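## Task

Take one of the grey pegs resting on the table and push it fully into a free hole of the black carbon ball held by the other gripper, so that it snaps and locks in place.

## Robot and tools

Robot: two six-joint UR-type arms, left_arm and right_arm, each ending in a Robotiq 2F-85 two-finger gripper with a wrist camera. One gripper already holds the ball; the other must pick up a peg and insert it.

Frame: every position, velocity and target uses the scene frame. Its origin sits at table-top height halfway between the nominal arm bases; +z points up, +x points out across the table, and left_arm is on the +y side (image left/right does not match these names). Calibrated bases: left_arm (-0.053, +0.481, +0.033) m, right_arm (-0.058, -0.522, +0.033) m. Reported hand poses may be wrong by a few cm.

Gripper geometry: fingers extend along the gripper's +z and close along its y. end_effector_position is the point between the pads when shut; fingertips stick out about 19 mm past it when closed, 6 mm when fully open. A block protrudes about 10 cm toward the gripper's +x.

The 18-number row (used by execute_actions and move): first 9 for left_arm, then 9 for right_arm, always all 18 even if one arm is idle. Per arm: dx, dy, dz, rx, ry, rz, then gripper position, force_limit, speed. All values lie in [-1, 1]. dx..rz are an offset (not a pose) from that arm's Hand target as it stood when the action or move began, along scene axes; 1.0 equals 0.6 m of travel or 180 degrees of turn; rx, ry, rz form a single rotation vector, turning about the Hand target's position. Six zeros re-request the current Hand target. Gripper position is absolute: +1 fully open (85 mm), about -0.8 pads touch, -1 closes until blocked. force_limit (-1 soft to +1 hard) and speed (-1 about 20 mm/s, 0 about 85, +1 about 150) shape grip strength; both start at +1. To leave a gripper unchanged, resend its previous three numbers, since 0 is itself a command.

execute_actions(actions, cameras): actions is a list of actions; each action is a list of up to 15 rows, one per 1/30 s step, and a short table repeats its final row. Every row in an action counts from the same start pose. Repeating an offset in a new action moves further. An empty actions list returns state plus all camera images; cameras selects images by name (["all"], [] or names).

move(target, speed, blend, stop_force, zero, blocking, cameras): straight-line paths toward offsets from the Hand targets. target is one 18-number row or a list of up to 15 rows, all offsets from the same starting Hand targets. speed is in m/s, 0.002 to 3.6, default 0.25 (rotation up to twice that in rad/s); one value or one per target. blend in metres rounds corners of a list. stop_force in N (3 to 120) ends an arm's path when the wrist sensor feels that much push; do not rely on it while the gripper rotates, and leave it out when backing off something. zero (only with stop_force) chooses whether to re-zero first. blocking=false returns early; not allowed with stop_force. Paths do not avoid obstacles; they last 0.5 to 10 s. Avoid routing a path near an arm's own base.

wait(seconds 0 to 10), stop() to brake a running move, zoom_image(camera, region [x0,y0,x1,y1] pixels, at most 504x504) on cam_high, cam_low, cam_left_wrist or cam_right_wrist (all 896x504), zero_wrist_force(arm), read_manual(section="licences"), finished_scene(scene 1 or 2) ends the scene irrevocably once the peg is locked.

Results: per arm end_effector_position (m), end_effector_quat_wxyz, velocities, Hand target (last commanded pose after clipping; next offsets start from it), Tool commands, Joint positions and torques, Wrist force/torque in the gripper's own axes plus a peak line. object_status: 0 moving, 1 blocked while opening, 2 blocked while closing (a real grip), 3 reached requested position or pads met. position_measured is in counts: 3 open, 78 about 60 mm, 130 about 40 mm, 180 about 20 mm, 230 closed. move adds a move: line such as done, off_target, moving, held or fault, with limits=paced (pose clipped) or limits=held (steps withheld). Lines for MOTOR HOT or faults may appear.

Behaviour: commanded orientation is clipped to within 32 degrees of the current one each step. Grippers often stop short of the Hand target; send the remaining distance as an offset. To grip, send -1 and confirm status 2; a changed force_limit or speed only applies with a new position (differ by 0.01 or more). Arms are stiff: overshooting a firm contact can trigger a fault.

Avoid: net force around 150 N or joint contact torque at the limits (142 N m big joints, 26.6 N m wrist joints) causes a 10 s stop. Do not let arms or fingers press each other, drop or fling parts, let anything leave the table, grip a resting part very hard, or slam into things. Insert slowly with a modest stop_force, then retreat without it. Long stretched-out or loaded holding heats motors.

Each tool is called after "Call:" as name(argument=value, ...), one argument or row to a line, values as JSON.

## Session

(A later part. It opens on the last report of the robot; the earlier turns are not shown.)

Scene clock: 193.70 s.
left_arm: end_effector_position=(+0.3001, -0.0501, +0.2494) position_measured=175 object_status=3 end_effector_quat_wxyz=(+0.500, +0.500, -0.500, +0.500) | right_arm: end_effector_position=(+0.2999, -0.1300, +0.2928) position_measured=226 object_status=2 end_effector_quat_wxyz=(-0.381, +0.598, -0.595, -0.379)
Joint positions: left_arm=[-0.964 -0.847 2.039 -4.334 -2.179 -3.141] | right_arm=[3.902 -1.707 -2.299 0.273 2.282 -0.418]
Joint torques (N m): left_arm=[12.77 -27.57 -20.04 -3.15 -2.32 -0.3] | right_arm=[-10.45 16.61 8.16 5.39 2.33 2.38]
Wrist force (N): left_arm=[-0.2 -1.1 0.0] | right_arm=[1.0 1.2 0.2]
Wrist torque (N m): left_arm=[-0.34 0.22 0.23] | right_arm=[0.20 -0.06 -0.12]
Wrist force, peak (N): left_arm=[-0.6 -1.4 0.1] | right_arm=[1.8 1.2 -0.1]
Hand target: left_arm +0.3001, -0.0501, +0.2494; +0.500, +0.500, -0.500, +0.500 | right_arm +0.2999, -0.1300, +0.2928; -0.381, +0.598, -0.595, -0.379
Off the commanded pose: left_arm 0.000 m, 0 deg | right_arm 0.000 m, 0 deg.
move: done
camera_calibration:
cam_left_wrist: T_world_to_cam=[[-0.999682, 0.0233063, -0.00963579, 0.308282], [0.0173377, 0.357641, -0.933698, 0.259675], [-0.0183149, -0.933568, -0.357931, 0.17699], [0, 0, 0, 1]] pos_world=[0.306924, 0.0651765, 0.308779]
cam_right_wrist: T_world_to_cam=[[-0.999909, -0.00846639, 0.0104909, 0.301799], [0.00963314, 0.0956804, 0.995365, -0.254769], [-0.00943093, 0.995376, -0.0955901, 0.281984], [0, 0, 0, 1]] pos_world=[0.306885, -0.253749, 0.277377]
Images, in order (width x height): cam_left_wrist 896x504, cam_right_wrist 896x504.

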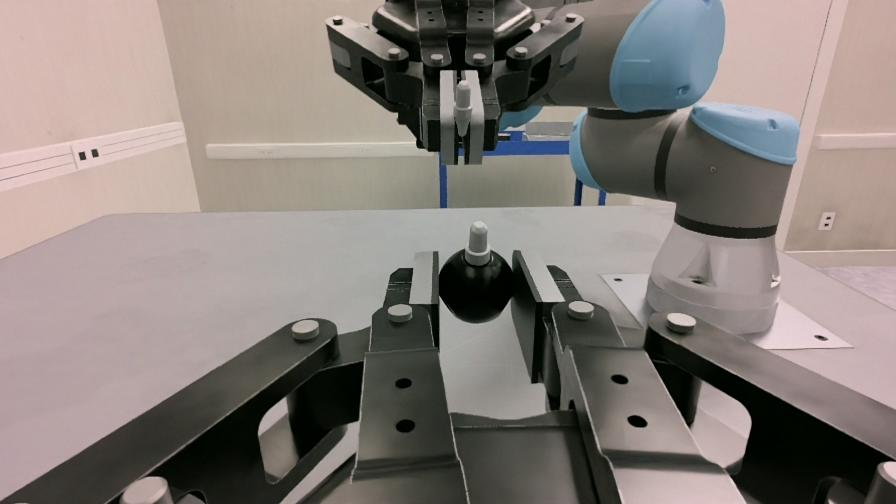

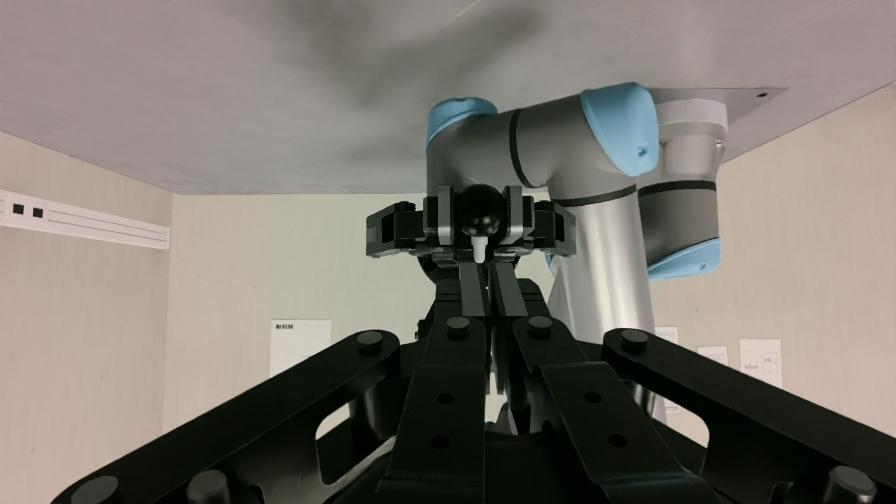

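Call:
move(
  target=[0,0,0,-0.0278,0,0,-0.396078,1,-1, -0.0007,0.0133,-0.042,-0.3611,0,0,-1,0,-1],
  speed=0.25,
  cameras=["all"],
)

Call:
zoom_image(
  camera="cam_left_wrist",
  region=[410, 190, 550, 330],
)

Call:
zoom_image(
  camera="cam_right_wrist",
  region=[400, 240, 580, 420],
)

Scene clock: 240.70 s.
left_arm: end_effector_position=(+0.3001, -0.0501, +0.2494) position_measured=175 object_status=3 end_effector_quat_wxyz=(+0.521, +0.477, -0.478, +0.521) | right_arm: end_effector_position=(+0.2995, -0.1220, +0.2676) position_measured=226 object_status=2 end_effector_quat_wxyz=(+0.000, +0.709, -0.706, +0.000)
Joint positions: left_arm=[-0.965 -0.783 1.999 -4.464 -2.176 -3.201] | right_arm=[4.229 -1.662 -1.723 -1.327 1.571 -0.482]
Joint torques (N m): left_arm=[-14.23 -29.46 -20.51 -2.85 1.66 -1.8] | right_arm=[10.44 22.63 37.08 1.22 -1.46 2.34]
Wrist force (N): left_arm=[-0.4 -1.1 0.0] | right_arm=[0.0 0.2 0.0]
Wrist torque (N m): left_arm=[-0.34 0.30 0.38] | right_arm=[0.02 0.00 -0.19]
Wrist force, peak (N): left_arm=[-0.5 -1.4 0.0] | right_arm=[1.6 1.1 -0.4]
Hand target: left_arm +0.3001, -0.0501, +0.2494; +0.521, +0.477, -0.478, +0.521 | right_arm +0.2995, -0.1220, +0.2676; +0.000, +0.709, -0.706, +0.000
Off the commanded pose: left_arm 0.000 m, 0 deg | right_arm 0.000 m, 0 deg.
move: done
camera_calibration:
cam_left_wrist: T_world_to_cam=[[-0.999682, 0.0223764, -0.0116315, 0.308732], [0.017337, 0.274828, -0.961337, 0.262333], [-0.0183146, -0.961233, -0.275129, 0.154949], [0, 0, 0, 1]] pos_world=[0.306924, 0.0699368, 0.298413]
cam_right_wrist: T_world_to_cam=[[-0.99991, 0.00596259, 0.0120143, 0.303097], [0.00963504, 0.942469, 0.334155, 0.0498361], [-0.00933064, 0.33424, -0.942442, 0.4176], [0, 0, 0, 1]] pos_world=[0.306486, -0.188355, 0.373269]

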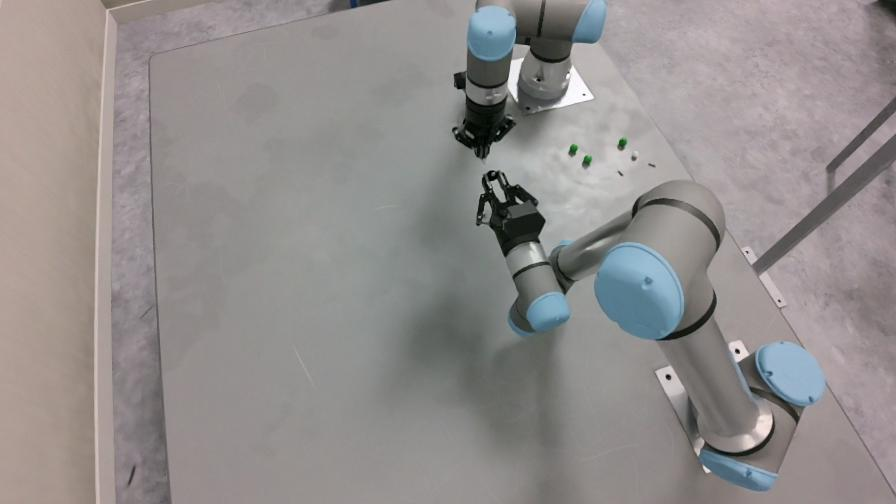

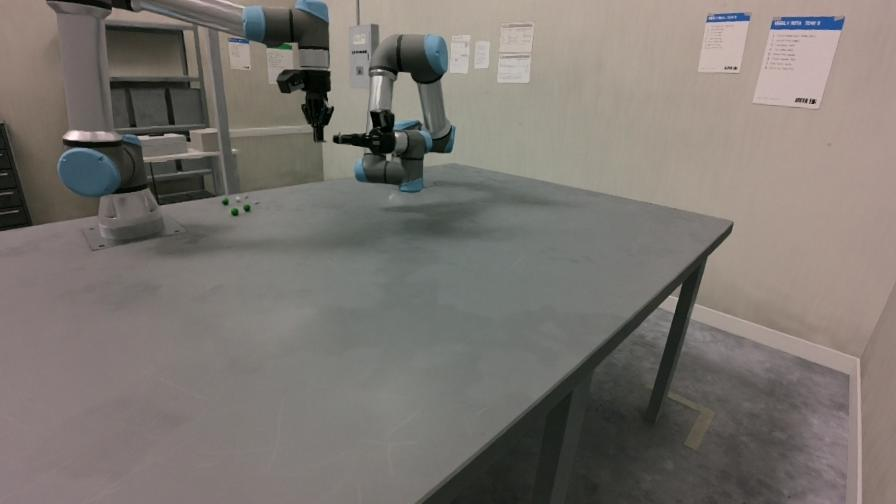

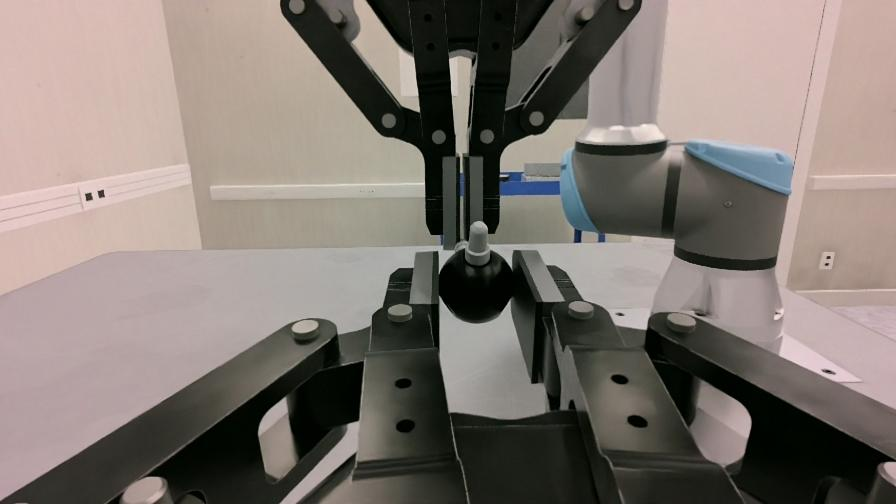

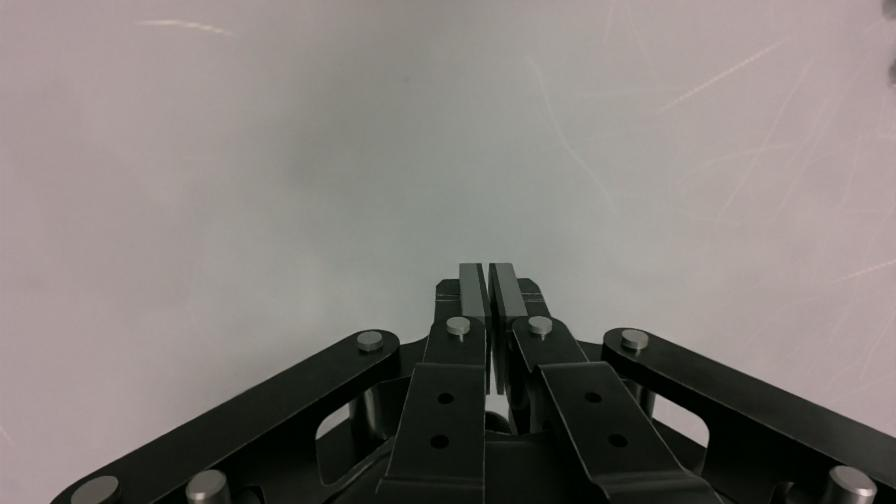

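Scaled by 3.600.

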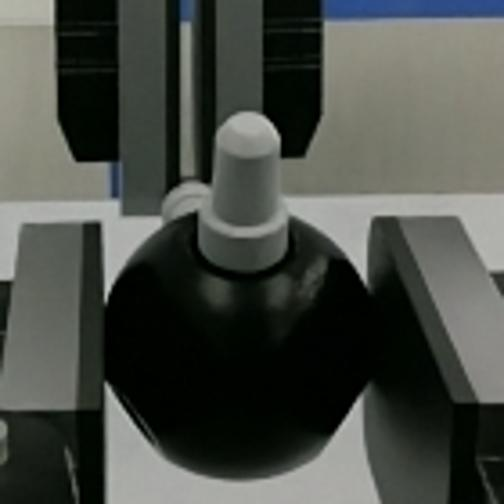

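Scaled by 2.800.

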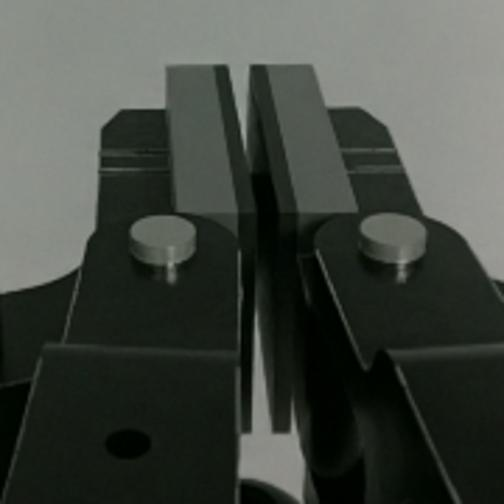

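Call:
zoom_image(
  camera="cam_low",
  region=[300, 100, 380, 160],
)

Call:
zoom_image(
  camera="cam_high",
  region=[450, 130, 530, 190],
)

Scaled by 6.300.

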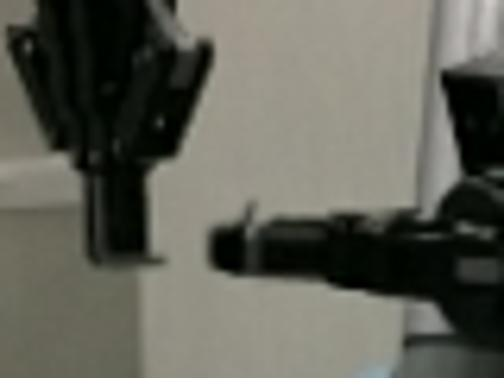

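Scaled by 6.300.

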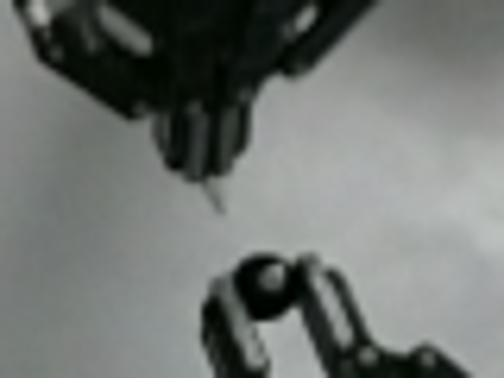

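Call:
zoom_image(
  camera="cam_low",
  region=[312, 125, 342, 147],
)

Call:
zoom_image(
  camera="cam_left_wrist",
  region=[450, 220, 500, 270],
)

Scaled by 16.800.

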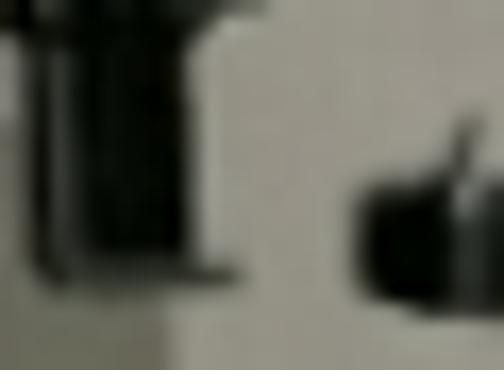

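Scaled by 10.080.

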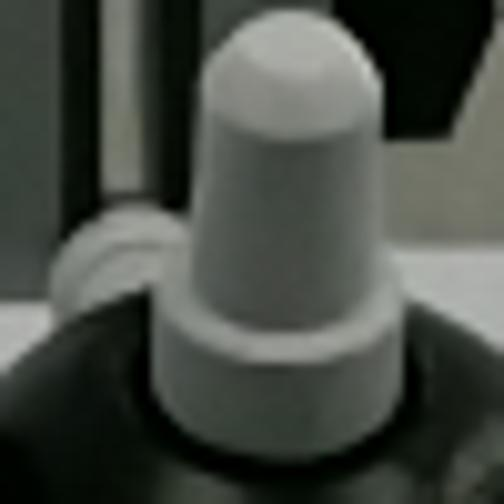

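Call:
move(
  target=[0,0,0,0,0,0,-0.396078,1,-1, -0.0027,0.0267,0.0012,0,0,0,-1,0,-1],
  speed=0.05,
  cameras=["all"],
)

Call:
zoom_image(
  camera="cam_low",
  region=[318, 122, 348, 147],
)

Call:
zoom_image(
  camera="cam_high",
  region=[470, 150, 500, 180],
)

Call:
zoom_image(
  camera="cam_left_wrist",
  region=[430, 210, 520, 300],
)

Call:
zoom_image(
  camera="cam_right_wrist",
  region=[450, 350, 550, 450],
)

Scene clock: 293.47 s.
left_arm: end_effector_position=(+0.3001, -0.0501, +0.2494) position_measured=175 object_status=3 end_effector_quat_wxyz=(+0.521, +0.477, -0.478, +0.521) | right_arm: end_effector_position=(+0.2979, -0.1061, +0.2683) position_measured=226 object_status=2 end_effector_quat_wxyz=(+0.000, +0.709, -0.706, +0.000)
Joint positions: left_arm=[-0.965 -0.783 1.999 -4.464 -2.176 -3.201] | right_arm=[4.246 -1.688 -1.692 -1.332 1.571 -0.466]
Joint torques (N m): left_arm=[-13.73 -28.83 -21.23 -3.01 1.84 -1.91] | right_arm=[9.15 22.76 37.84 1.63 -1.13 2.48]
Wrist force (N): left_arm=[-0.5 -1.1 -0.2] | right_arm=[0.0 0.4 0.0]
Wrist torque (N m): left_arm=[-0.35 0.31 0.38] | right_arm=[0.05 0.00 -0.18]
Wrist force, peak (N): left_arm=[-0.5 -1.4 0.0] | right_arm=[0.0 0.6 0.0]
Hand target: left_arm +0.3001, -0.0501, +0.2494; +0.521, +0.477, -0.478, +0.521 | right_arm +0.2979, -0.1060, +0.2683; +0.000, +0.709, -0.706, +0.000
Off the commanded pose: left_arm 0.000 m, 0 deg | right_arm 0.000 m, 0 deg.
move: done
camera_calibration:
cam_left_wrist: T_world_to_cam=[[-0.999682, 0.0223764, -0.0116315, 0.308732], [0.017337, 0.274828, -0.961337, 0.262333], [-0.0183146, -0.961233, -0.275129, 0.154949], [0, 0, 0, 1]] pos_world=[0.306924, 0.0699368, 0.298413]
cam_right_wrist: T_world_to_cam=[[-0.999909, 0.0059287, 0.0121075, 0.301351], [0.00963305, 0.942512, 0.334033, 0.0345926], [-0.00943109, 0.334119, -0.942484, 0.412924], [0, 0, 0, 1]] pos_world=[0.304885, -0.172356, 0.37397]

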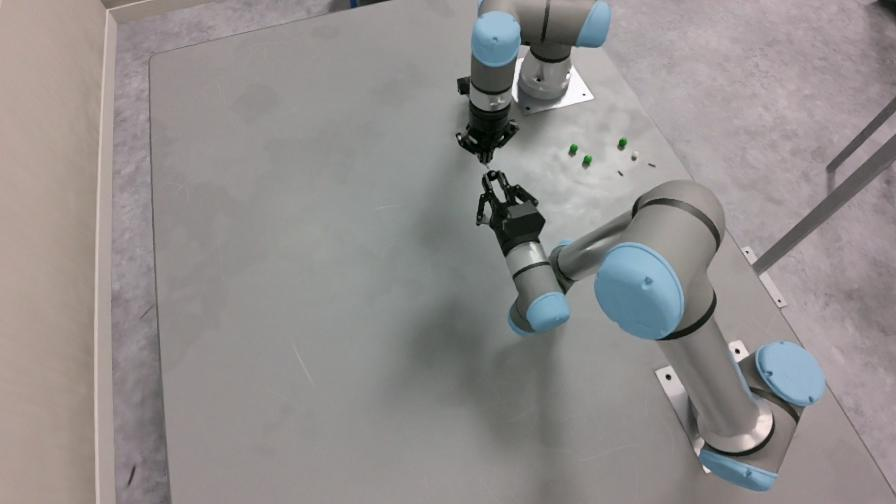

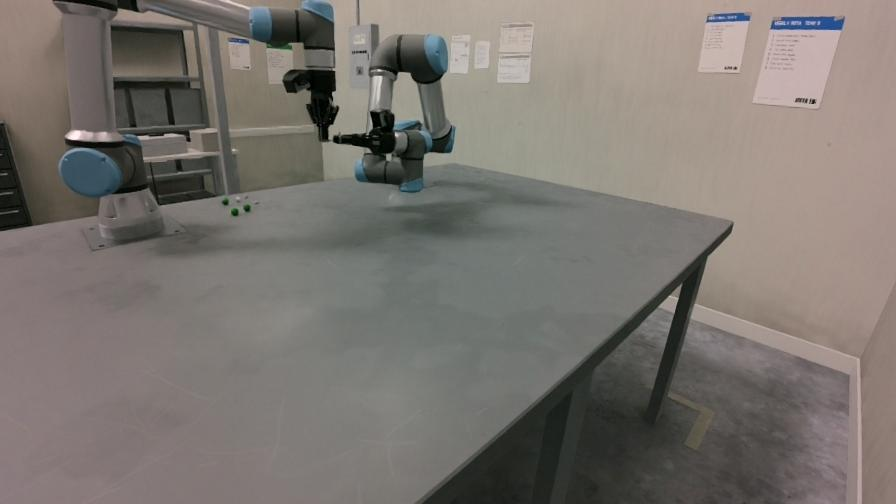

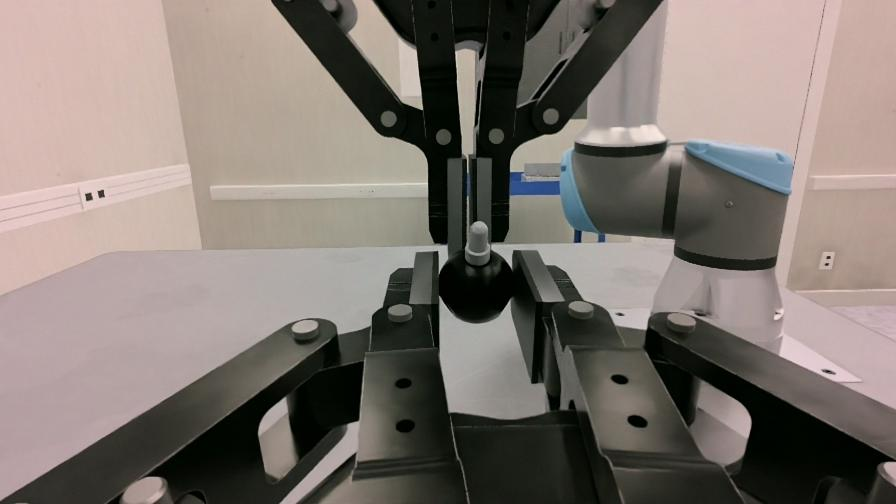

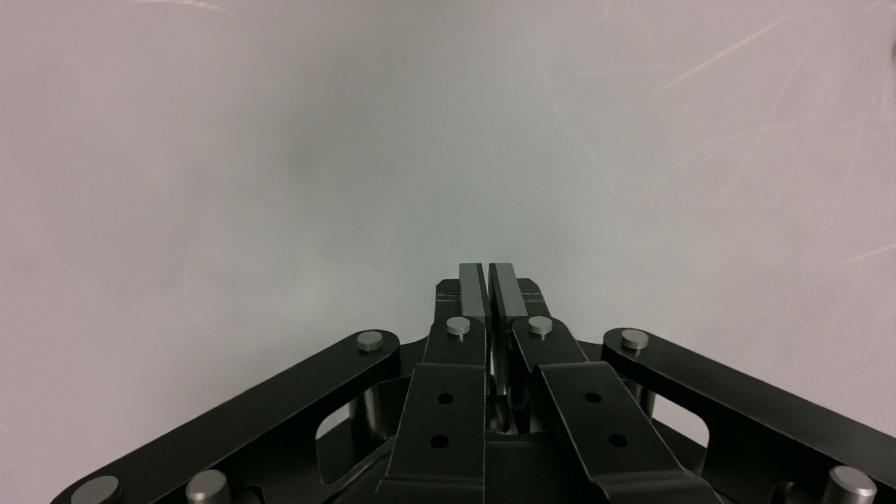

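Scaled by 16.800.

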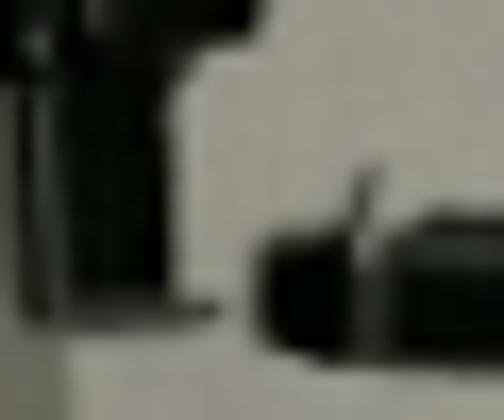

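Scaled by 16.800.

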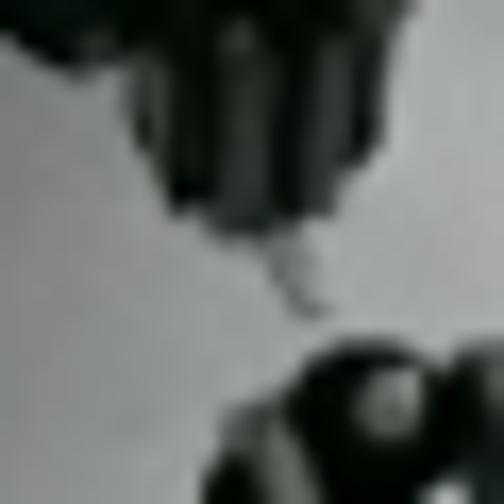

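Scaled by 5.600.

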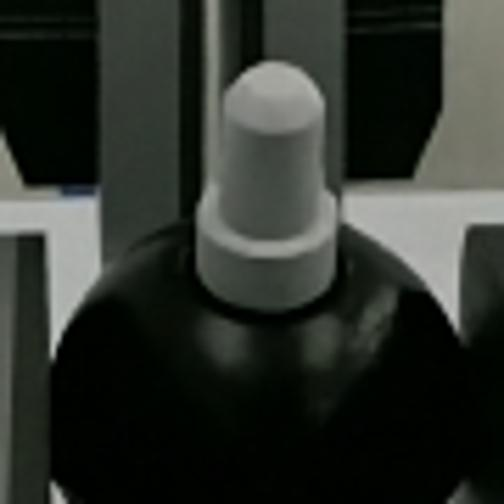

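Scaled by 5.040.

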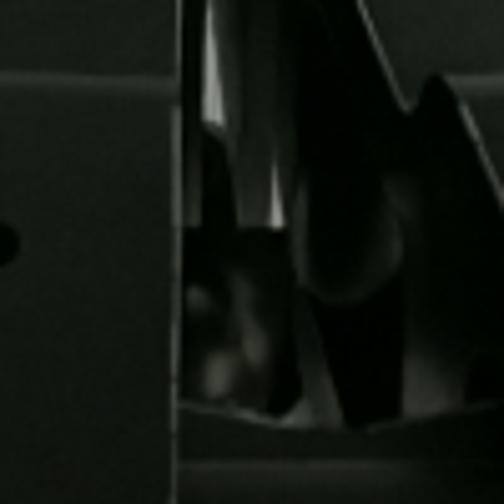

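Call:
move(
  target=[0,0,0,0,0,0,-0.396078,1,-1, 0,0.0058,0.001,0,0,0,-1,0,-1],
  speed=0.03,
)

Call:
move(
  target=[0,0,0,0,0,0,-0.396078,1,-1, 0,0.025,0,0,0,0,-1,0,-1],
  speed=0.003,
  stop_force=5,
  cameras=["all"],
)

Call:
zoom_image(
  camera="cam_low",
  region=[318, 122, 348, 147],
)

Call:
zoom_image(
  camera="cam_high",
  region=[470, 150, 500, 180],
)

Call:
zoom_image(
  camera="cam_left_wrist",
  region=[430, 210, 520, 300],
)

Scene clock: 307.43 s.
left_arm: end_effector_position=(+0.3001, -0.0501, +0.2494) position_measured=175 object_status=3 end_effector_quat_wxyz=(+0.521, +0.477, -0.478, +0.521) | right_arm: end_effector_position=(+0.2979, -0.1026, +0.2689) position_measured=226 object_status=2 end_effector_quat_wxyz=(+0.000, +0.709, -0.706, +0.000)
Joint positions: left_arm=[-0.965 -0.783 1.999 -4.464 -2.176 -3.201] | right_arm=[4.248 -1.694 -1.684 -1.334 1.571 -0.463]
Joint torques (N m): left_arm=[-14.71 -29.11 -21.06 -3.17 1.65 -1.8] | right_arm=[12.02 23.81 36.94 1.43 -1.32 2.4]
Wrist force (N): left_arm=[-0.3 -1.1 0.0] | right_arm=[-0.1 0.3 -0.2]
Wrist torque (N m): left_arm=[-0.35 0.30 0.38] | right_arm=[0.04 0.02 -0.19]
Wrist force, peak (N): left_arm=[-0.6 -1.3 -0.1] | right_arm=[0.1 0.6 -0.2]
Hand target: left_arm +0.3001, -0.0501, +0.2494; +0.521, +0.477, -0.478, +0.521 | right_arm +0.2979, -0.1025, +0.2689; +0.000, +0.709, -0.706, +0.000
Off the commanded pose: left_arm 0.000 m, 0 deg | right_arm 0.000 m, 0 deg.
move: done

Scene clock: 310.13 s.
left_arm: end_effector_position=(+0.3001, -0.0501, +0.2494) position_measured=175 object_status=3 end_effector_quat_wxyz=(+0.521, +0.477, -0.478, +0.521) | right_arm: end_effector_position=(+0.2979, -0.0981, +0.2689) position_measured=226 object_status=2 end_effector_quat_wxyz=(+0.000, +0.709, -0.706, +0.000)
Joint positions: left_arm=[-0.965 -0.783 1.999 -4.464 -2.176 -3.201] | right_arm=[4.252 -1.702 -1.674 -1.335 1.571 -0.459]
Joint torques (N m): left_arm=[-13.95 -28.54 -21.08 -0.45 0.85 -2.08] | right_arm=[-7.78 36.78 18.05 6.04 -0.29 -2.17]
Wrist force (N): left_arm=[-0.1 -0.8 -4.4] | right_arm=[4.5 0.1 -0.1]
Wrist torque (N m): left_arm=[-0.34 0.28 0.38] | right_arm=[0.03 0.02 -0.19]
Wrist force, peak (N): left_arm=[0.2 -1.5 -5.9] | right_arm=[6.1 0.6 -0.4]
Hand target: left_arm +0.3001, -0.0501, +0.2494; +0.521, +0.477, -0.478, +0.521 | right_arm +0.2979, -0.0981, +0.2689; +0.000, +0.709, -0.706, +0.000 (not the last commanded pose)
Off the commanded pose: left_arm 0.000 m, 0 deg | right_arm 0.011 m, 0 deg.
move: contact (right_arm)
camera_calibration:
cam_left_wrist: T_world_to_cam=[[-0.999682, 0.0223764, -0.0116315, 0.308732], [0.017337, 0.274828, -0.961337, 0.262333], [-0.0183146, -0.961233, -0.275129, 0.154949], [0, 0, 0, 1]] pos_world=[0.306924, 0.0699368, 0.298413]
cam_right_wrist: T_world_to_cam=[[-0.999909, 0.00593007, 0.0121067, 0.301297], [0.0096332, 0.942544, 0.333944, 0.0268909], [-0.00943081, 0.334031, -0.942515, 0.410814], [0, 0, 0, 1]] pos_world=[0.304885, -0.164357, 0.374571]

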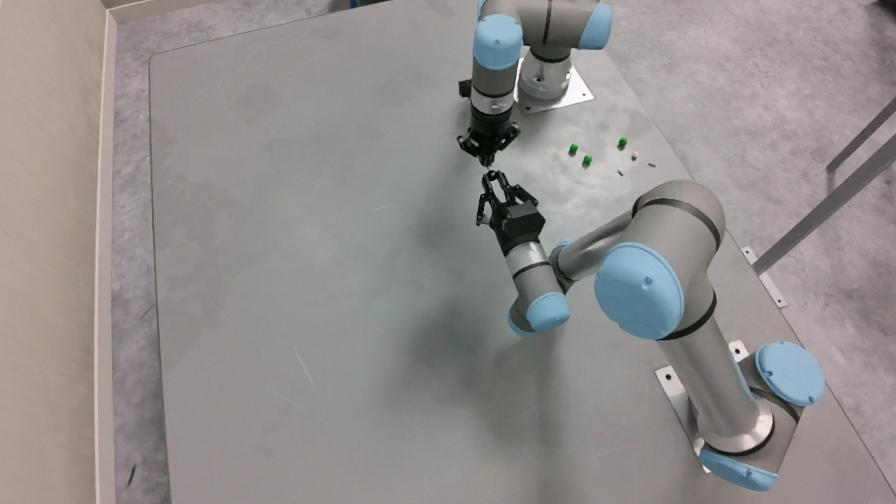

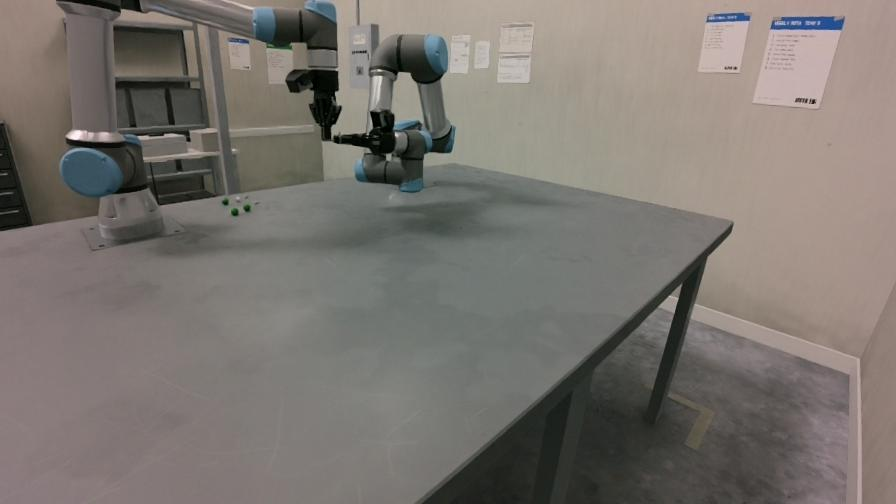

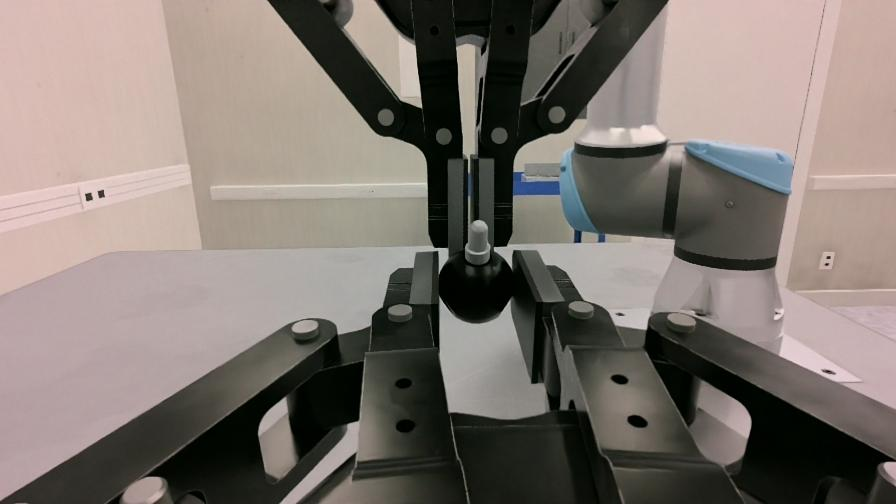

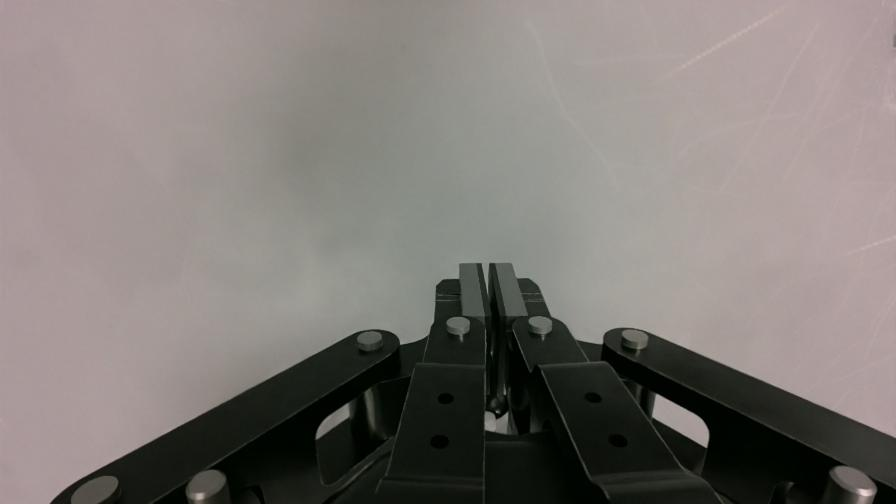

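Scaled by 16.800.

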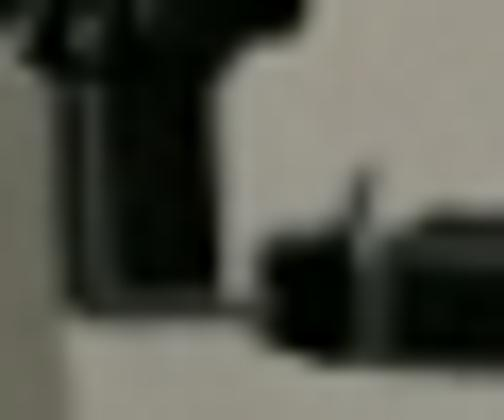

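Scaled by 16.800.

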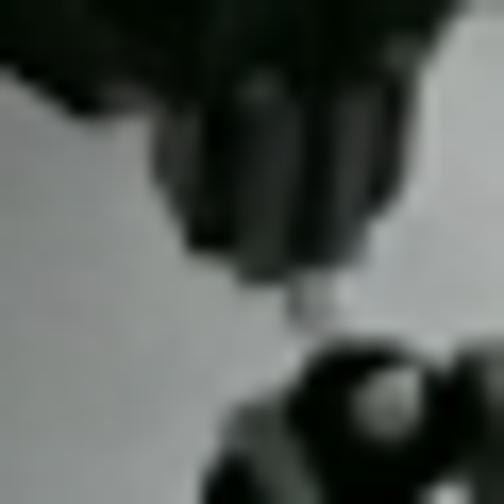

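Scaled by 5.600.

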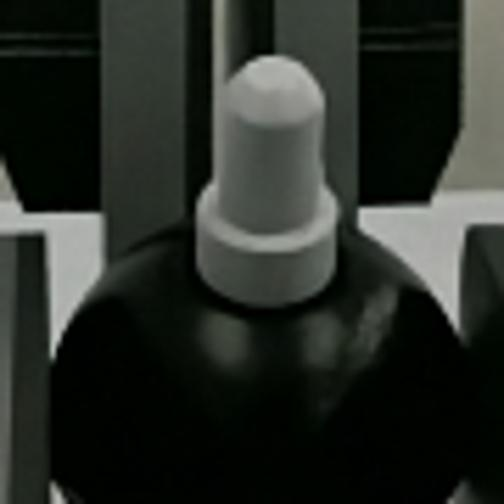

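Call:
move(
  target=[0,0,0,0,0,0,-0.396078,1,-1, 0,0.015,0,0,0,0,-1,0,-1],
  speed=0.003,
  stop_force=10,
  cameras=["cam_left_wrist","cam_low"],
)

Call:
zoom_image(
  camera="cam_low",
  region=[318, 122, 348, 147],
)

Call:
zoom_image(
  camera="cam_left_wrist",
  region=[430, 210, 520, 300],
)

Scene clock: 319.93 s.
left_arm: end_effector_position=(+0.3001, -0.0501, +0.2494) position_measured=175 object_status=3 end_effector_quat_wxyz=(+0.521, +0.477, -0.478, +0.521) | right_arm: end_effector_position=(+0.2979, -0.0900, +0.2689) position_measured=226 object_status=2 end_effector_quat_wxyz=(+0.000, +0.709, -0.706, +0.000)
Joint positions: left_arm=[-0.965 -0.783 1.999 -4.464 -2.176 -3.201] | right_arm=[4.259 -1.717 -1.657 -1.338 1.571 -0.453]
Joint torques (N m): left_arm=[-2.28 -33.26 -18.84 -0.35 -0.87 -1.9] | right_arm=[-4.91 35.58 20.31 7.78 0.75 -2.21]
Wrist force (N): left_arm=[-0.2 0.1 -12.4] | right_arm=[12.9 -1.0 -0.8]
Wrist torque (N m): left_arm=[-0.39 0.27 0.38] | right_arm=[0.04 0.03 -0.17]
Wrist force, peak (N): left_arm=[-0.1 -0.4 -15.0] | right_arm=[15.8 -0.4 -0.9]
Hand target: left_arm +0.3001, -0.0501, +0.2494; +0.521, +0.477, -0.478, +0.521 | right_arm +0.2979, -0.0900, +0.2689; +0.000, +0.709, -0.706, +0.000 (not the last commanded pose)
Off the commanded pose: left_arm 0.000 m, 0 deg | right_arm 0.001 m, 0 deg.
move: contact (right_arm)
camera_calibration:
cam_left_wrist: T_world_to_cam=[[-0.999682, 0.0223764, -0.0116315, 0.308732], [0.017337, 0.274828, -0.961337, 0.262333], [-0.0183146, -0.961233, -0.275129, 0.154949], [0, 0, 0, 1]] pos_world=[0.306924, 0.0699368, 0.298413]
Images, in order (width x height): cam_low 896x504, cam_left_wrist 896x504.

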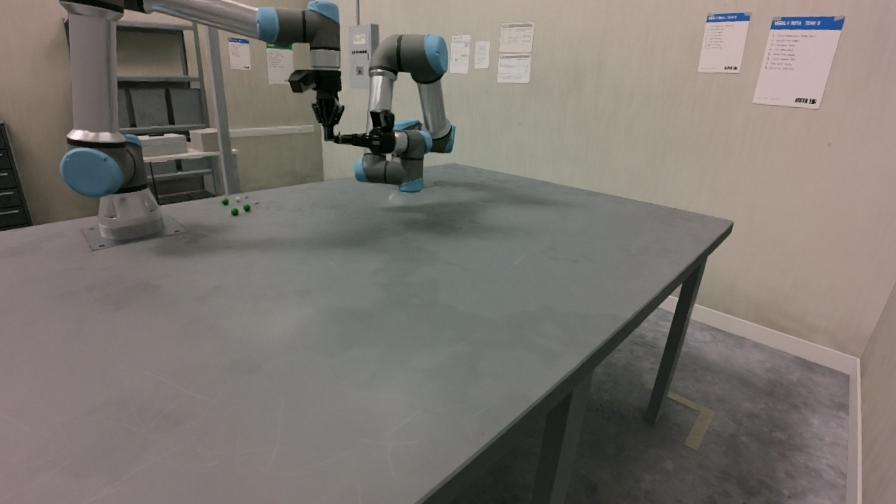

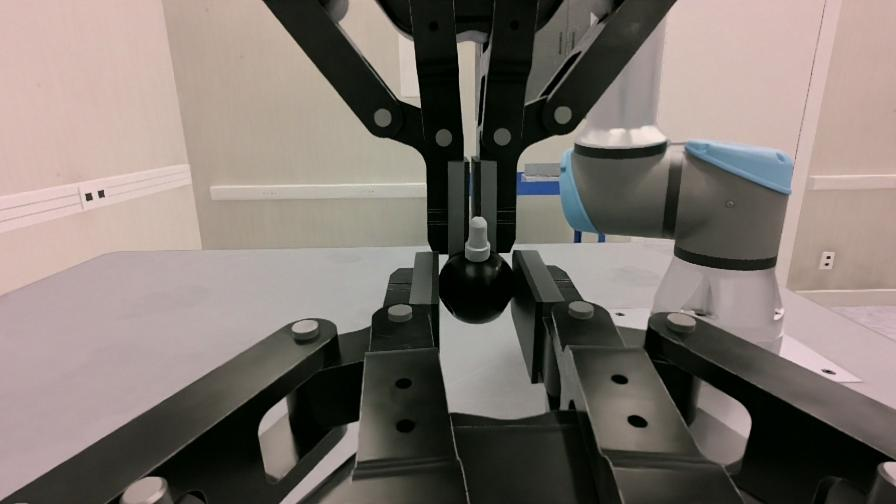

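Scaled by 16.800.

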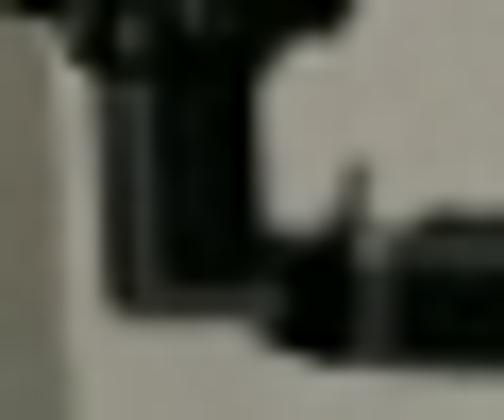

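Scaled by 5.600.

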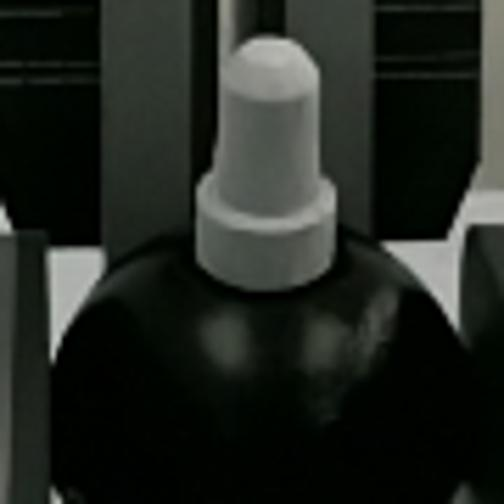

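Call:
move(
  target=[0,0,0,0,0,0,-0.396078,1,-1, 0,0.01,0,0,0,0,-1,0,-1],
  speed=0.003,
  stop_force=25,
  cameras=["cam_left_wrist","cam_low","cam_right_wrist"],
)

Call:
zoom_image(
  camera="cam_low",
  region=[318, 122, 348, 147],
)

Call:
zoom_image(
  camera="cam_left_wrist",
  region=[430, 210, 520, 300],
)

Call:
zoom_image(
  camera="cam_right_wrist",
  region=[450, 350, 550, 450],
)

Scene clock: 334.27 s.
left_arm: end_effector_position=(+0.3001, -0.0501, +0.2494) position_measured=175 object_status=3 end_effector_quat_wxyz=(+0.521, +0.477, -0.478, +0.521) | right_arm: end_effector_position=(+0.2979, -0.0840, +0.2689) position_measured=226 object_status=2 end_effector_quat_wxyz=(+0.000, +0.709, -0.706, +0.000)
Joint positions: left_arm=[-0.965 -0.783 1.999 -4.464 -2.176 -3.201] | right_arm=[4.263 -1.728 -1.644 -1.339 1.571 -0.448]
Joint torques (N m): left_arm=[3.96 -43.79 -15.5 -0.46 -0.92 -1.74] | right_arm=[16.27 24.15 43.08 5.85 0.95 2.08]
Wrist force (N): left_arm=[0.8 -0.1 -15.9] | right_arm=[16.8 -0.5 -0.4]
Wrist torque (N m): left_arm=[-0.33 0.28 0.39] | right_arm=[0.02 0.07 -0.18]
Wrist force, peak (N): left_arm=[0.9 -0.1 -16.7] | right_arm=[17.8 -0.6 -0.2]
Hand target: left_arm +0.3001, -0.0501, +0.2494; +0.521, +0.477, -0.478, +0.521 | right_arm +0.2979, -0.0840, +0.2689; +0.000, +0.709, -0.706, +0.000
Off the commanded pose: left_arm 0.000 m, 0 deg | right_arm 0.000 m, 0 deg.
move: done
camera_calibration:
cam_left_wrist: T_world_to_cam=[[-0.999682, 0.0223764, -0.0116315, 0.308732], [0.017337, 0.274828, -0.961337, 0.262333], [-0.0183146, -0.961233, -0.275129, 0.154949], [0, 0, 0, 1]] pos_world=[0.306924, 0.0699368, 0.298413]
cam_right_wrist: T_world_to_cam=[[-0.999908, 0.00602507, 0.0121408, 0.301214], [0.00973292, 0.942585, 0.333824, 0.0136225], [-0.0094324, 0.333911, -0.942557, 0.406104], [0, 0, 0, 1]] pos_world=[0.304884, -0.150258, 0.374571]
Images, in order (width x height): cam_low 896x504, cam_left_wrist 896x504, cam_right_wrist 896x504.

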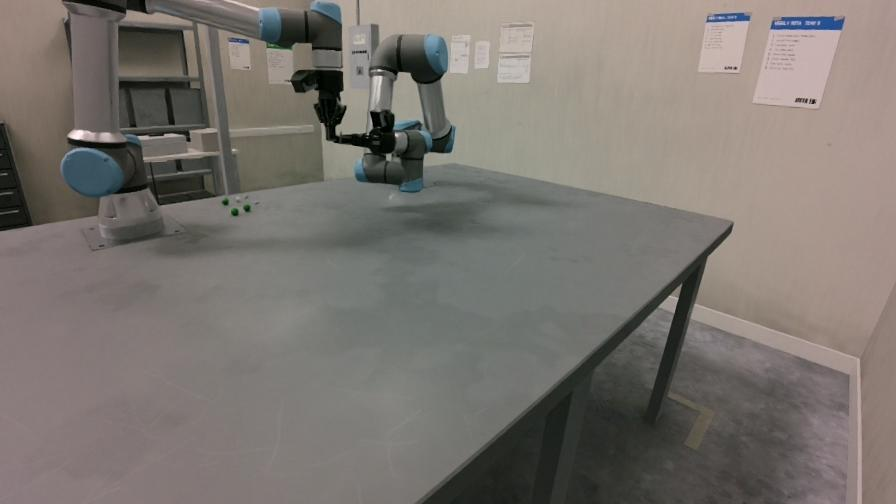

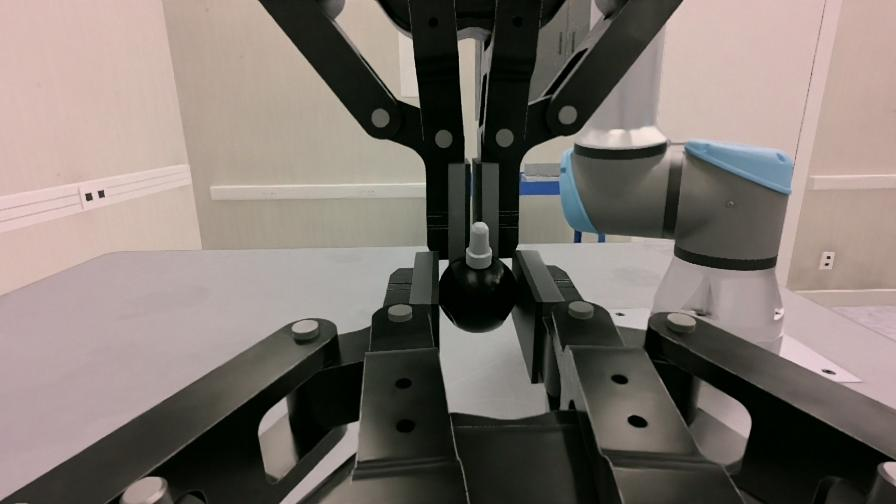

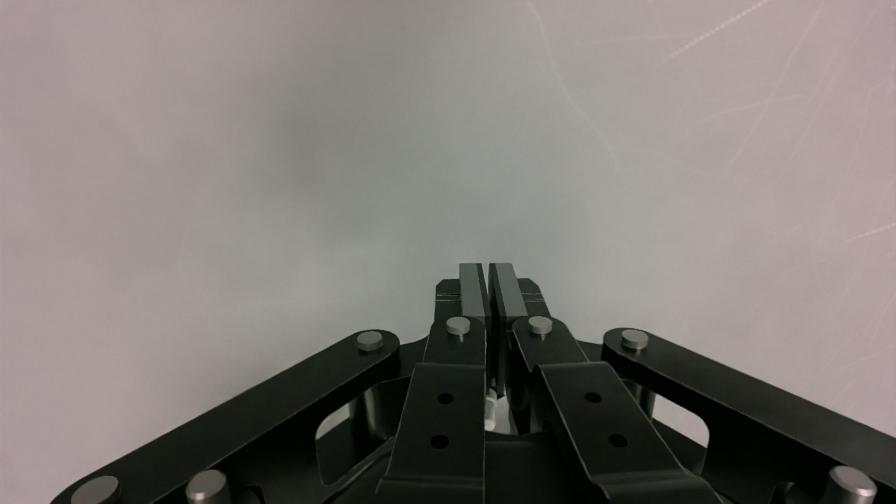

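Scaled by 16.800.

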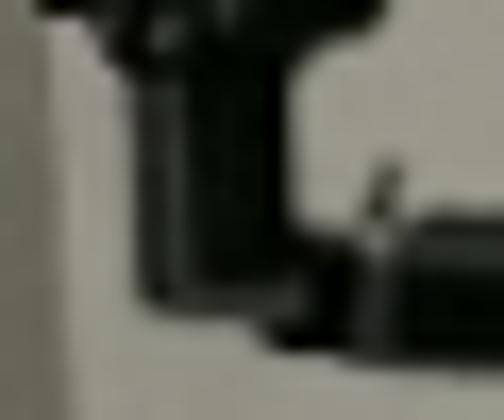

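Scaled by 5.600.

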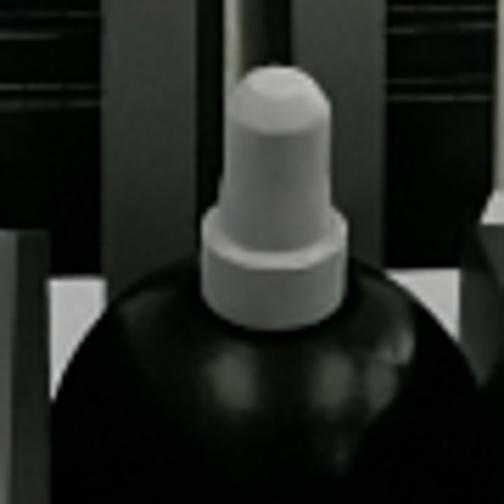

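Scaled by 5.040.

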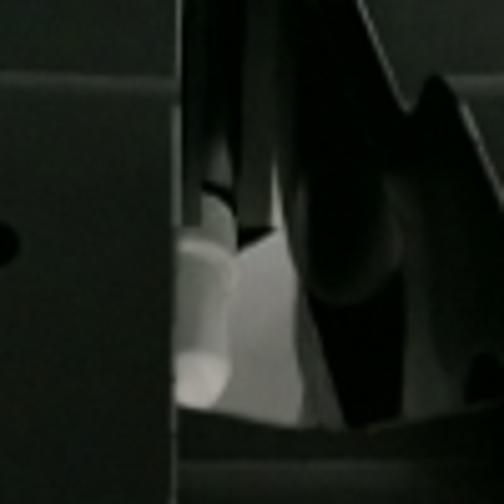

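Call:
move(
  target=[0,0,0,0,0,0,-1,1,-1, 0,-0.0005,0,0,0,0,-1,0,-1],
  speed=0.01,
)

Call:
wait(
  seconds=0.3,
  cameras=["cam_left_wrist"],
)

Call:
zoom_image(
  camera="cam_left_wrist",
  region=[410, 210, 550, 350],
)

Scene clock: 340.90 s.
left_arm: end_effector_position=(+0.3001, -0.0501, +0.2494) position_measured=181 object_status=2 end_effector_quat_wxyz=(+0.521, +0.477, -0.478, +0.521) | right_arm: end_effector_position=(+0.2979, -0.0842, +0.2689) position_measured=226 object_status=2 end_effector_quat_wxyz=(+0.000, +0.709, -0.706, +0.000)
Joint positions: left_arm=[-0.965 -0.783 1.999 -4.464 -2.176 -3.201] | right_arm=[4.263 -1.728 -1.645 -1.339 1.571 -0.448]
Joint torques (N m): left_arm=[-3.07 -48.83 -12.81 -0.32 -1.16 -1.78] | right_arm=[-4.45 37.24 21.05 7.98 1.17 -2.49]
Wrist force (N): left_arm=[0.8 -0.4 -12.5] | right_arm=[13.3 -0.6 0.0]
Wrist torque (N m): left_arm=[-0.42 0.29 0.38] | right_arm=[0.04 0.04 -0.17]
Wrist force, peak (N): left_arm=[1.0 -0.5 -19.0] | right_arm=[20.5 -0.4 -0.1]
Hand target: left_arm +0.3001, -0.0501, +0.2494; +0.521, +0.477, -0.478, +0.521 | right_arm +0.2979, -0.0843, +0.2689; +0.000, +0.709, -0.706, +0.000
Off the commanded pose: left_arm 0.000 m, 0 deg | right_arm 0.000 m, 0 deg.
move: done

Scene clock: 341.20 s.
left_arm: end_effector_position=(+0.3001, -0.0501, +0.2494) position_measured=181 object_status=2 end_effector_quat_wxyz=(+0.521, +0.477, -0.478, +0.521) | right_arm: end_effector_position=(+0.2979, -0.0843, +0.2689) position_measured=226 object_status=2 end_effector_quat_wxyz=(+0.000, +0.709, -0.706, +0.000)
Joint positions: left_arm=[-0.965 -0.783 1.999 -4.464 -2.176 -3.201] | right_arm=[4.263 -1.728 -1.645 -1.339 1.571 -0.448]
Joint torques (N m): left_arm=[-3.25 -48.31 -12.93 -0.46 -1.07 -1.82] | right_arm=[-5.36 35.93 20.49 7.78 1.55 -2.56]
Wrist force (N): left_arm=[0.9 -0.3 -11.8] | right_arm=[12.7 -0.2 0.1]
Wrist torque (N m): left_arm=[-0.36 0.28 0.39] | right_arm=[0.07 0.03 -0.16]
Wrist force, peak (N): left_arm=[0.7 -0.1 -12.3] | right_arm=[13.1 -0.6 -0.1]
Hand target: left_arm +0.3001, -0.0501, +0.2494; +0.521, +0.477, -0.478, +0.521 | right_arm +0.2979, -0.0843, +0.2689; +0.000, +0.709, -0.706, +0.000
Tool commands: left_gripper/position=-1.0 left_gripper/force_limit=+1.0 left_gripper/speed=-1.0 right_gripper/position=-1.0 right_gripper/force_limit=+0.0 right_gripper/speed=-1.0
Off the commanded pose: left_arm 0.000 m, 0 deg | right_arm 0.000 m, 0 deg.
wait: 0.30 s; at rest by 0.17 s
camera_calibration:
cam_left_wrist: T_world_to_cam=[[-0.999682, 0.0223764, -0.0116315, 0.308732], [0.017337, 0.274828, -0.961337, 0.262333], [-0.0183146, -0.961233, -0.275129, 0.154949], [0, 0, 0, 1]] pos_world=[0.306924, 0.0699368, 0.298413]
Images, in order (width x height): cam_left_wrist 896x504.

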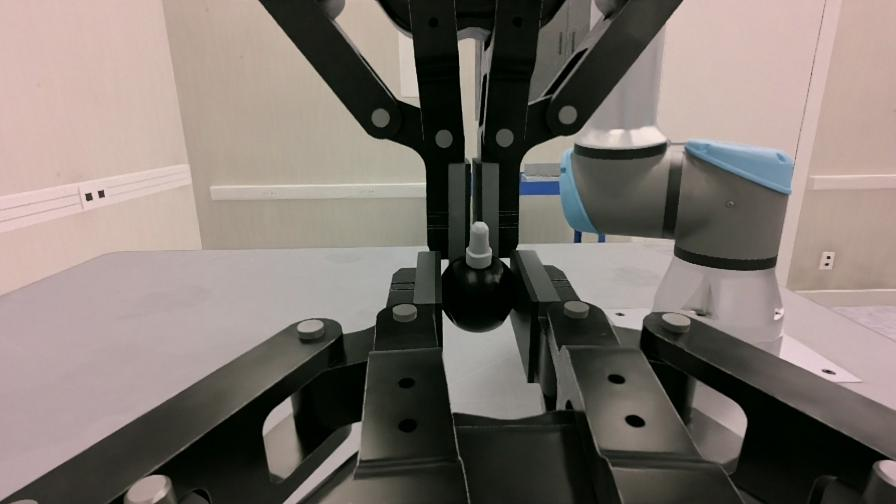

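Scaled by 3.600.

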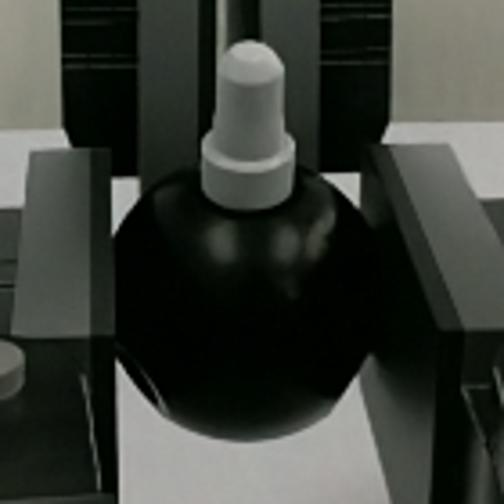

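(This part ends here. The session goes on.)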